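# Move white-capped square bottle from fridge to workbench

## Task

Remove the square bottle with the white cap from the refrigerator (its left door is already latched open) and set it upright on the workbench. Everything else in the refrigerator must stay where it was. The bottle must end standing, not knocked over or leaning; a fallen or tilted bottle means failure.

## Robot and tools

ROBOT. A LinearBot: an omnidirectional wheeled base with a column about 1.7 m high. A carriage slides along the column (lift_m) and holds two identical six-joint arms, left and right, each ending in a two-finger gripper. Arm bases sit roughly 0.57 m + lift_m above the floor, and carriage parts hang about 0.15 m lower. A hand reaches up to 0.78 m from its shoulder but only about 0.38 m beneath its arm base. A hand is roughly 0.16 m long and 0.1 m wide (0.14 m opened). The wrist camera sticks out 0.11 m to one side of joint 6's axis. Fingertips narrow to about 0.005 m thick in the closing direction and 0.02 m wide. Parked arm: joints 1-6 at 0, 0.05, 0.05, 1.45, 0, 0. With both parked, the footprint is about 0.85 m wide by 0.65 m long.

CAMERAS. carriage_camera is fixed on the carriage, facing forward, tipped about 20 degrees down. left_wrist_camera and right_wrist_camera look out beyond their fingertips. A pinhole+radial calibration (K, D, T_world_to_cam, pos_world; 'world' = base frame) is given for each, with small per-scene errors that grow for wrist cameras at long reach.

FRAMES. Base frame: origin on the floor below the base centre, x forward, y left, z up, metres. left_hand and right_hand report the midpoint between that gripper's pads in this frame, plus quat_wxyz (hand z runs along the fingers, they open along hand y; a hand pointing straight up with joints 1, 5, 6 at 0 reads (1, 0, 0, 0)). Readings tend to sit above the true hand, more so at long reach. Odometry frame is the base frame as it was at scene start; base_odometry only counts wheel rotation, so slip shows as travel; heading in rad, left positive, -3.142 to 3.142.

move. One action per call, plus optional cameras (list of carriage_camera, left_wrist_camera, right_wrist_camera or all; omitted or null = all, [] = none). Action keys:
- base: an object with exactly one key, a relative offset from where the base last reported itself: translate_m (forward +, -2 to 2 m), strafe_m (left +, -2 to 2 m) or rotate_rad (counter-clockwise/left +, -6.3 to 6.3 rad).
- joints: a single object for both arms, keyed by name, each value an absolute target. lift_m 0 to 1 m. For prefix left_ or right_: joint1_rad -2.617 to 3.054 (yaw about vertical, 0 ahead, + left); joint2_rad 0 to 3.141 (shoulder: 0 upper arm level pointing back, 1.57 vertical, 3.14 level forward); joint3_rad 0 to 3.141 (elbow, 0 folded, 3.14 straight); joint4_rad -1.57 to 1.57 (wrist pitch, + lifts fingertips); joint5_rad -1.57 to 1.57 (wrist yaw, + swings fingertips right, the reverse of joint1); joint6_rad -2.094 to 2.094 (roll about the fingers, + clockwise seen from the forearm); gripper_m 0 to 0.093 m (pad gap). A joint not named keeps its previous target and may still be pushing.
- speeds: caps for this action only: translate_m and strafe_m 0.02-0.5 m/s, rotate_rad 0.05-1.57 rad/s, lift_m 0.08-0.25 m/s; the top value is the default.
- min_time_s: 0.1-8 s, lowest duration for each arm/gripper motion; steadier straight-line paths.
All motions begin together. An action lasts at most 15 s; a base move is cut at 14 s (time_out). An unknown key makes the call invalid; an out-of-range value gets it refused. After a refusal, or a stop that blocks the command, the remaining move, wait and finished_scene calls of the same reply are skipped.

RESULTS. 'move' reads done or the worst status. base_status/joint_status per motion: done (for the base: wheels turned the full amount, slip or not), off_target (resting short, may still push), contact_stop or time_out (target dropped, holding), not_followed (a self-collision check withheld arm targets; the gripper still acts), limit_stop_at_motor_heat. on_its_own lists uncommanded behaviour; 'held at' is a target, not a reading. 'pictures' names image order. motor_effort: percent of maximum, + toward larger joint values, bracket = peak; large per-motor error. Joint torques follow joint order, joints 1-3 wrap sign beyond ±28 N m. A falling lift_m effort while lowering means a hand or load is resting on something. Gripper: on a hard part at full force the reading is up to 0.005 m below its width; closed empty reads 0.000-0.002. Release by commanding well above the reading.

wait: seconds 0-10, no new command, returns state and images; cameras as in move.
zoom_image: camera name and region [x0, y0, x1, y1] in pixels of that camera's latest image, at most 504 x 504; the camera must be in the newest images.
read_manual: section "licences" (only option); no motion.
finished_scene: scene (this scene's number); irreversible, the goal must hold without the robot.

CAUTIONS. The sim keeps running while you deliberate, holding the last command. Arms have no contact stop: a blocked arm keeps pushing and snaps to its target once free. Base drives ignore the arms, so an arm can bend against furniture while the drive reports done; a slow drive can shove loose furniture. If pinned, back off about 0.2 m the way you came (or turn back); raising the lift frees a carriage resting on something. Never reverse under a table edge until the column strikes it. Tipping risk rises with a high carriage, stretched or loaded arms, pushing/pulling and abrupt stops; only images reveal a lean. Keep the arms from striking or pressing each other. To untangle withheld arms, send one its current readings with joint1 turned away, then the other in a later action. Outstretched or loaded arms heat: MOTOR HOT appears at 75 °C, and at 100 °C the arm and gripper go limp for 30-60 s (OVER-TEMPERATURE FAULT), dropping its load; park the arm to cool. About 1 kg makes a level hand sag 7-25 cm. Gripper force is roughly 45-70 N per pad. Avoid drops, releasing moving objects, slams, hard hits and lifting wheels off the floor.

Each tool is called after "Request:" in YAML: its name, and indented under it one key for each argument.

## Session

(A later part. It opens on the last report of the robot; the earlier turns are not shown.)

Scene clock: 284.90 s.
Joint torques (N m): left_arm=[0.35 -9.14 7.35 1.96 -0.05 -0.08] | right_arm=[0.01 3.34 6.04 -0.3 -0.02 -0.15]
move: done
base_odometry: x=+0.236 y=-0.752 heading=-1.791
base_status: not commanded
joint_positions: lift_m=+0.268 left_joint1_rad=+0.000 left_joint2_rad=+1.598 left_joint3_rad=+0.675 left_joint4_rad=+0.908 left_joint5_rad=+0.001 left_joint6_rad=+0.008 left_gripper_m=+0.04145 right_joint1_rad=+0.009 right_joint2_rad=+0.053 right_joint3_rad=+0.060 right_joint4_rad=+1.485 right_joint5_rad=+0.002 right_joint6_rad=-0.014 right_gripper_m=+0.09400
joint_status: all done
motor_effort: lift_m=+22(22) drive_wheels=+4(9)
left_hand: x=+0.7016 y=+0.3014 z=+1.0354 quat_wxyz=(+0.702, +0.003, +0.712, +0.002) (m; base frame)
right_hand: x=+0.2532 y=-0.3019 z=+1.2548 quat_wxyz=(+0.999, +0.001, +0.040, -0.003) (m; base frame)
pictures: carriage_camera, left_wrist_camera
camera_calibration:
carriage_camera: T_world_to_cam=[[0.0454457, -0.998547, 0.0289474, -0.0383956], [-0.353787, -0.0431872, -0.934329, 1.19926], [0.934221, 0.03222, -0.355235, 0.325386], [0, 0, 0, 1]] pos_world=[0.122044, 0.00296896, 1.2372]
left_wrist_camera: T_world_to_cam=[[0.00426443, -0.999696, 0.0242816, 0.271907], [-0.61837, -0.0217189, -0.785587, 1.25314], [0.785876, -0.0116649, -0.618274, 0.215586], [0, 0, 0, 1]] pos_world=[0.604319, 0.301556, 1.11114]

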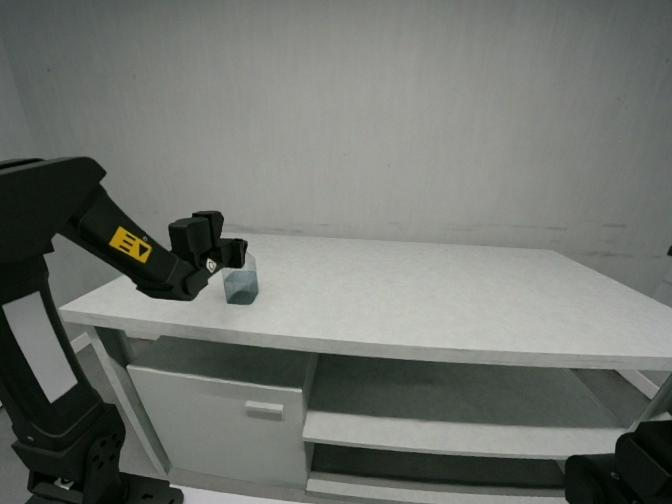

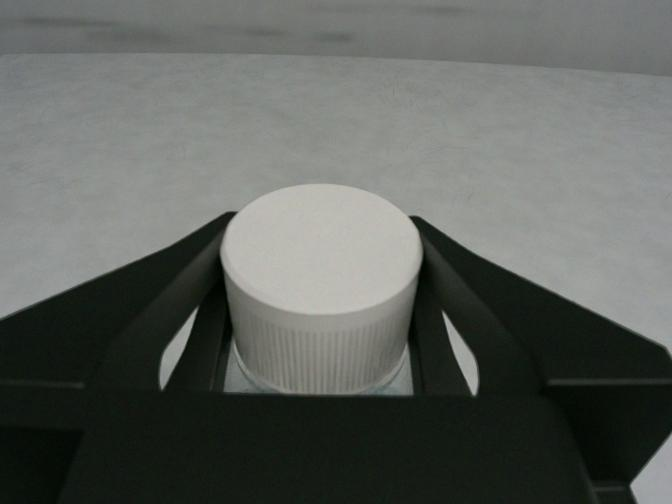

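Request:
move:
  joints: {"left_gripper_m": 0.05}
  min_time_s: 1.5
  cameras: ["carriage_camera", "left_wrist_camera"]

Scene clock: 298.13 s.
Joint torques (N m): left_arm=[0.36 -9.13 7.36 2.18 -0.04 -0.08] | right_arm=[0.01 3.34 6.04 -0.31 -0.02 -0.16]
move: done
base_odometry: x=+0.236 y=-0.752 heading=-1.791
base_status: not commanded
joint_positions: lift_m=+0.268 left_joint1_rad=+0.000 left_joint2_rad=+1.597 left_joint3_rad=+0.675 left_joint4_rad=+0.889 left_joint5_rad=+0.001 left_joint6_rad=+0.008 left_gripper_m=+0.04989 right_joint1_rad=+0.009 right_joint2_rad=+0.053 right_joint3_rad=+0.060 right_joint4_rad=+1.485 right_joint5_rad=+0.002 right_joint6_rad=-0.014 right_gripper_m=+0.09400
joint_status: all done
motor_effort: lift_m=+22(22) drive_wheels=+9(9)
left_hand: x=+0.7014 y=+0.3014 z=+1.0309 quat_wxyz=(+0.695, +0.003, +0.719, +0.002) (m; base frame)
right_hand: x=+0.2532 y=-0.3019 z=+1.2548 quat_wxyz=(+0.999, +0.001, +0.040, -0.003) (m; base frame)
pictures: carriage_camera, left_wrist_camera
camera_calibration:
carriage_camera: T_world_to_cam=[[0.0454457, -0.998547, 0.0289474, -0.0383956], [-0.353787, -0.0431872, -0.934329, 1.19926], [0.934221, 0.03222, -0.355235, 0.325386], [0, 0, 0, 1]] pos_world=[0.122044, 0.00296896, 1.2372]
left_wrist_camera: T_world_to_cam=[[0.00470825, -0.999696, 0.0241934, 0.271795], [-0.63265, -0.0217142, -0.774133, 1.24778], [0.774424, -0.0116612, -0.63256, 0.235726], [0, 0, 0, 1]] pos_world=[0.605576, 0.301555, 1.10848]

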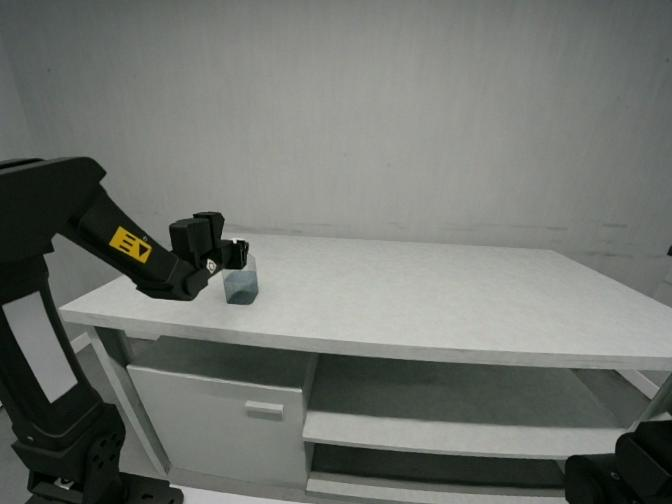

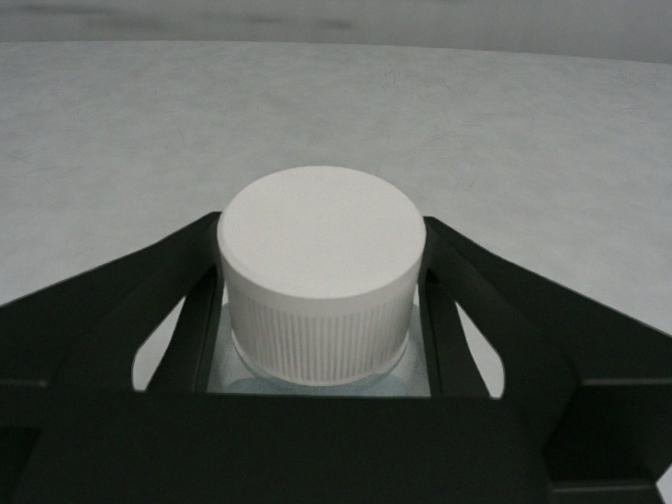

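Request:
move:
  joints: {"left_gripper_m": 0.08}
  min_time_s: 0.8
  cameras: []

Request:
move:
  base: {"translate_m": -0.25}
  speeds: {"translate_m": 0.13}
  cameras: ["carriage_camera", "left_wrist_camera"]

Scene clock: 304.87 s.
Joint torques (N m): left_arm=[0.38 -9.13 7.35 2.18 -0.05 -0.08] | right_arm=[0.01 3.37 6.05 -0.3 -0.02 -0.16]
move: done
base_odometry: x=+0.236 y=-0.752 heading=-1.791
base_status: not commanded
joint_positions: lift_m=+0.268 left_joint1_rad=+0.000 left_joint2_rad=+1.597 left_joint3_rad=+0.675 left_joint4_rad=+0.889 left_joint5_rad=+0.001 left_joint6_rad=+0.008 left_gripper_m=+0.07986 right_joint1_rad=+0.009 right_joint2_rad=+0.053 right_joint3_rad=+0.060 right_joint4_rad=+1.485 right_joint5_rad=+0.002 right_joint6_rad=-0.014 right_gripper_m=+0.09400
joint_status: all done
motor_effort: lift_m=+22(22) drive_wheels=+6(10)
left_hand: x=+0.7014 y=+0.3014 z=+1.0308 quat_wxyz=(+0.695, +0.003, +0.719, +0.002) (m; base frame)
right_hand: x=+0.2532 y=-0.3019 z=+1.2548 quat_wxyz=(+0.999, +0.001, +0.040, -0.003) (m; base frame)
pictures: none
No camera images: "cameras" was empty.

Scene clock: 307.67 s.
Joint torques (N m): left_arm=[0.35 -9.11 7.41 2.21 -0.04 -0.09] | right_arm=[0.02 3.36 6.08 -0.3 -0.02 -0.16]
move: done
base_odometry: x=+0.290 y=-0.508 heading=-1.791
base_status: done
joint_positions: lift_m=+0.268 left_joint1_rad=+0.000 left_joint2_rad=+1.597 left_joint3_rad=+0.676 left_joint4_rad=+0.887 left_joint5_rad=+0.001 left_joint6_rad=+0.008 left_gripper_m=+0.07986 right_joint1_rad=+0.009 right_joint2_rad=+0.053 right_joint3_rad=+0.060 right_joint4_rad=+1.484 right_joint5_rad=+0.002 right_joint6_rad=-0.014 right_gripper_m=+0.09400
joint_status: not commanded
motor_effort: lift_m=+22(22) drive_wheels=-1(13)
left_hand: x=+0.7015 y=+0.3014 z=+1.0304 quat_wxyz=(+0.695, +0.003, +0.719, +0.002) (m; base frame)
right_hand: x=+0.2535 y=-0.3019 z=+1.2548 quat_wxyz=(+0.999, +0.001, +0.040, -0.003) (m; base frame)
pictures: carriage_camera, left_wrist_camera
camera_calibration:
carriage_camera: T_world_to_cam=[[0.0454457, -0.998547, 0.0289474, -0.0383956], [-0.353787, -0.0431872, -0.934329, 1.19926], [0.934221, 0.03222, -0.355235, 0.325386], [0, 0, 0, 1]] pos_world=[0.122044, 0.00296896, 1.2372]
left_wrist_camera: T_world_to_cam=[[0.00476361, -0.999696, 0.0241819, 0.271779], [-0.63442, -0.0217136, -0.772683, 1.24717], [0.772974, -0.0116607, -0.634331, 0.238227], [0, 0, 0, 1]] pos_world=[0.605795, 0.301555, 1.10821]

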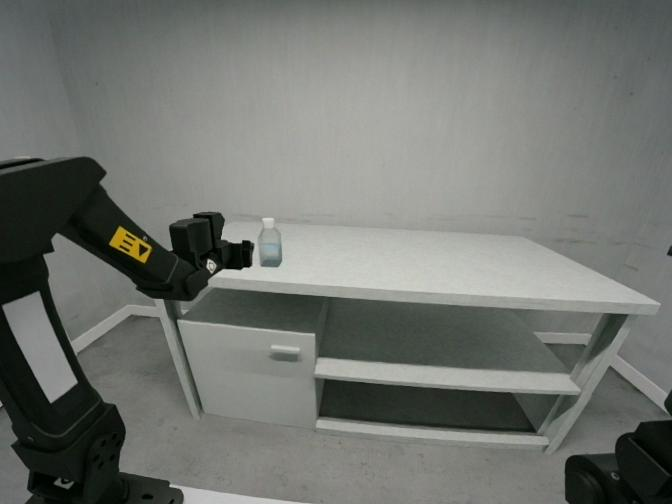

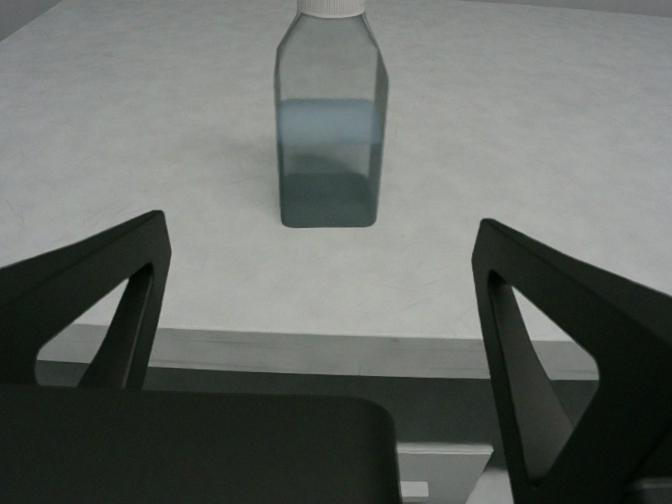

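Request:
finished_scene:
  scene: 2

The scene is finished: the task was done.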